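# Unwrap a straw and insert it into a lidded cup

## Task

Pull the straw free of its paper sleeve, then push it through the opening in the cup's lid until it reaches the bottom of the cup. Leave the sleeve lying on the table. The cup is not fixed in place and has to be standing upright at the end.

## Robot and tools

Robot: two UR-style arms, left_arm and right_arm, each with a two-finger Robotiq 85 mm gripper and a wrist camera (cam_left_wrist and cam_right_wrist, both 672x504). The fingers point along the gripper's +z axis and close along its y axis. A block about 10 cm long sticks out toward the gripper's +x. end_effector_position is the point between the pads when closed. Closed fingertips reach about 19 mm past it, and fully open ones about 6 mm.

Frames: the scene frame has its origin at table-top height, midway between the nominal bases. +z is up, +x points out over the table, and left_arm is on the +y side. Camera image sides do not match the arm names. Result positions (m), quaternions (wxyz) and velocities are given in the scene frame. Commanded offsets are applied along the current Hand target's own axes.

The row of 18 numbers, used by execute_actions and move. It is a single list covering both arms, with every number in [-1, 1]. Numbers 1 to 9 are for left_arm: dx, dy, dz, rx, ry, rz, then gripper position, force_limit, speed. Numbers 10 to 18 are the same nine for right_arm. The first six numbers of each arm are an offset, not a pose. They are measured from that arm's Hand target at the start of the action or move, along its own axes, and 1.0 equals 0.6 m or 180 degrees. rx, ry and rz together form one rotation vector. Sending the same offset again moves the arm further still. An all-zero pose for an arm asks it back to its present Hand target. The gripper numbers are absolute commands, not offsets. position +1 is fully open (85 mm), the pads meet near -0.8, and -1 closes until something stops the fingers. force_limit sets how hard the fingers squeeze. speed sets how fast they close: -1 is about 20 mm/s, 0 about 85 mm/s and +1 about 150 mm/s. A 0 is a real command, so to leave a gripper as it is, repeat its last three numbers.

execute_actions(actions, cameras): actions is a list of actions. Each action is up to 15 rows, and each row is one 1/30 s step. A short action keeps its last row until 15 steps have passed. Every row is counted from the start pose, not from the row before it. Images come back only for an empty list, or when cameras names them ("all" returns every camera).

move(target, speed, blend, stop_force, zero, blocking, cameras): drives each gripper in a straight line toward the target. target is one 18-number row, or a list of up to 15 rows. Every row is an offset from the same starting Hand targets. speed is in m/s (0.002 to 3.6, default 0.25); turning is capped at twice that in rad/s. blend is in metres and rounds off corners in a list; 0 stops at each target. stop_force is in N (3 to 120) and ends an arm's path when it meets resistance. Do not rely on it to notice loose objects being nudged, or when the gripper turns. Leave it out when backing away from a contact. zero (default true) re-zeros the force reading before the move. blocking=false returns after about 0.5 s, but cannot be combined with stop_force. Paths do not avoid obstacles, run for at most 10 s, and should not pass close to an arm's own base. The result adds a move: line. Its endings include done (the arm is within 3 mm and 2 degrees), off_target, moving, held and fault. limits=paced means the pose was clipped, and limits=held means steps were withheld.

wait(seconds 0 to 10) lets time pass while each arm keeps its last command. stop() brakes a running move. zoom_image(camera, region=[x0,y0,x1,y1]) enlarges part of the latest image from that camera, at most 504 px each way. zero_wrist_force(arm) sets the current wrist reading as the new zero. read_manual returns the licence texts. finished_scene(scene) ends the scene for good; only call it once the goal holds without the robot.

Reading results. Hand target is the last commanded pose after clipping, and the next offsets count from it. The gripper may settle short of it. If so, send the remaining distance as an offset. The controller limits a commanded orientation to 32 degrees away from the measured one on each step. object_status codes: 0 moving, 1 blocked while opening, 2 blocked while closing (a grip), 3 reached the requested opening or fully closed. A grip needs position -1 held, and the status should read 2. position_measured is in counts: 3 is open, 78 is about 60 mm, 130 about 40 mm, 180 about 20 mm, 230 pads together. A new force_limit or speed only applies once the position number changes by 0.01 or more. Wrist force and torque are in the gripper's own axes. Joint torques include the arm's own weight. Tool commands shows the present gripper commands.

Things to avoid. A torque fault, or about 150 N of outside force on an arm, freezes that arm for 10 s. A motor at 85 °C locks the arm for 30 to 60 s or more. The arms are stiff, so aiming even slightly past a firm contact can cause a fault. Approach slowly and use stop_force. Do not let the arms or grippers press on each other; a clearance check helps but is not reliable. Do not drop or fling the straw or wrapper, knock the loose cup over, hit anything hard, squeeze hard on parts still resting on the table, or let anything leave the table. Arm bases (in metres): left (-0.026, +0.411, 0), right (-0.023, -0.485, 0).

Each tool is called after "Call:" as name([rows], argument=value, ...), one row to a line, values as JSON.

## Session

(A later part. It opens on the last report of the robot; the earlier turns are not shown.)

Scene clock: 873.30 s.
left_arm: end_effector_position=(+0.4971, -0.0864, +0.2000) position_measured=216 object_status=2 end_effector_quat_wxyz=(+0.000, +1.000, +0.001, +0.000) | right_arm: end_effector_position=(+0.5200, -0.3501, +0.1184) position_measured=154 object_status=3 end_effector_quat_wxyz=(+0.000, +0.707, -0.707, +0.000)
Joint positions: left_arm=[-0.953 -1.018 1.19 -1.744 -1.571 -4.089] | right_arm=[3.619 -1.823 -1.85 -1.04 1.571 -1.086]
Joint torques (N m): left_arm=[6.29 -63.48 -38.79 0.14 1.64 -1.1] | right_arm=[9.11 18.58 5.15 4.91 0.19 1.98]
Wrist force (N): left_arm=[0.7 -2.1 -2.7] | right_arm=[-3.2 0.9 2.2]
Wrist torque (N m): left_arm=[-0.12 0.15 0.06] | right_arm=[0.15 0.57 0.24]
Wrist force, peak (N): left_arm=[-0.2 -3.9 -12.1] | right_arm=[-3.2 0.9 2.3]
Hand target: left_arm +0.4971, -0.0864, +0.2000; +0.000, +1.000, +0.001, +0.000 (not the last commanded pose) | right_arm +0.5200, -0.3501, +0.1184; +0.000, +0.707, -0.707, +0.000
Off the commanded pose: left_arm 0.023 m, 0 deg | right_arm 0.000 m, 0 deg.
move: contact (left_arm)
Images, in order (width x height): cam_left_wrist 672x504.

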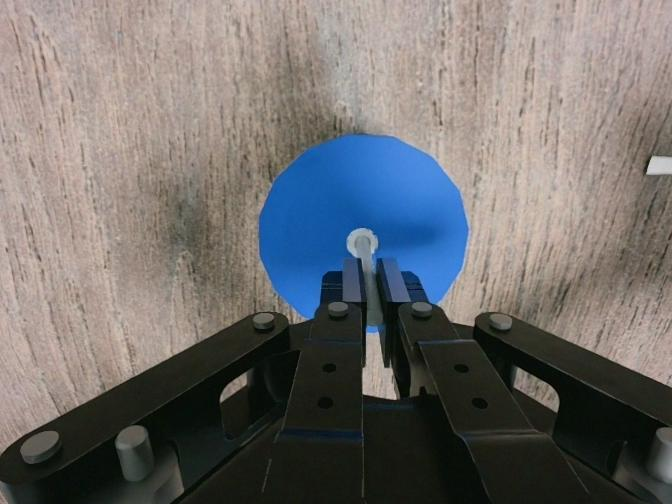

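Call:
move([
  [0,0,0,0,0,0,-0.4,-0.5,-1,0,0,0,0,0,0,-0.2,-1,-1],
  [0,0,-0.15,0,0,0,-0.4,-0.5,-1,0,0,0,0,0,0,-0.2,-1,-1],
  [0,-0.25,-0.15,0,0,0,-0.4,-0.5,-1,0,0,0,0,0,0,-0.2,-1,-1],
], speed=[0.05,0.06,0.2], cameras=["cam_left_wrist"])

Call:
zoom_image(camera="cam_left_wrist", region=[440, 60, 671, 330])

Scene clock: 886.03 s.
left_arm: end_effector_position=(+0.4968, +0.0637, +0.2900) position_measured=179 object_status=3 end_effector_quat_wxyz=(+0.000, +1.000, +0.001, +0.000) | right_arm: end_effector_position=(+0.5200, -0.3501, +0.1184) position_measured=154 object_status=3 end_effector_quat_wxyz=(+0.000, +0.707, -0.707, +0.000)
Joint positions: left_arm=[-0.808 -1.279 1.337 -1.629 -1.571 -3.943] | right_arm=[3.619 -1.823 -1.85 -1.04 1.571 -1.086]
Joint torques (N m): left_arm=[2.47 -25.87 -36.08 0.09 -1.23 -0.74] | right_arm=[8.67 18.85 5.37 4.82 -0.09 1.94]
Wrist force (N): left_arm=[1.5 -0.9 1.4] | right_arm=[-3.1 0.9 2.4]
Wrist torque (N m): left_arm=[-0.12 0.11 0.00] | right_arm=[0.15 0.55 0.25]
Wrist force, peak (N): left_arm=[4.3 -7.4 2.4] | right_arm=[-3.4 1.0 2.4]
Hand target: left_arm +0.4968, +0.0637, +0.2899; +0.000, +1.000, +0.001, +0.000 | right_arm +0.5200, -0.3501, +0.1184; +0.000, +0.707, -0.707, +0.000
Off the commanded pose: left_arm 0.000 m, 0 deg | right_arm 0.000 m, 0 deg.
move: done
Images, in order (width x height): cam_left_wrist 672x504.

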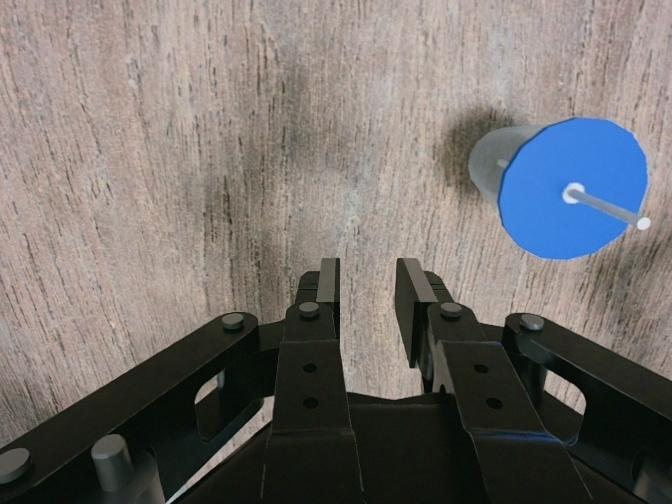

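Scaled by 1.867.

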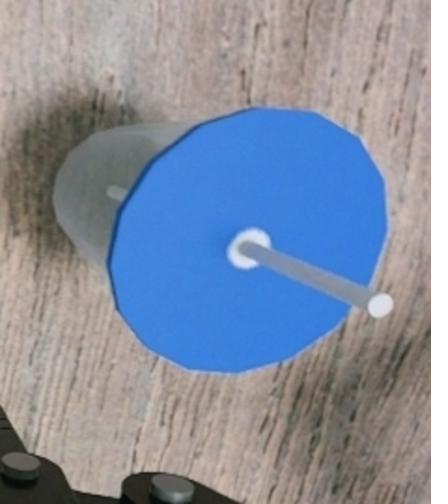

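Call:
finished_scene(scene=1)

The scene is finished: the task was done.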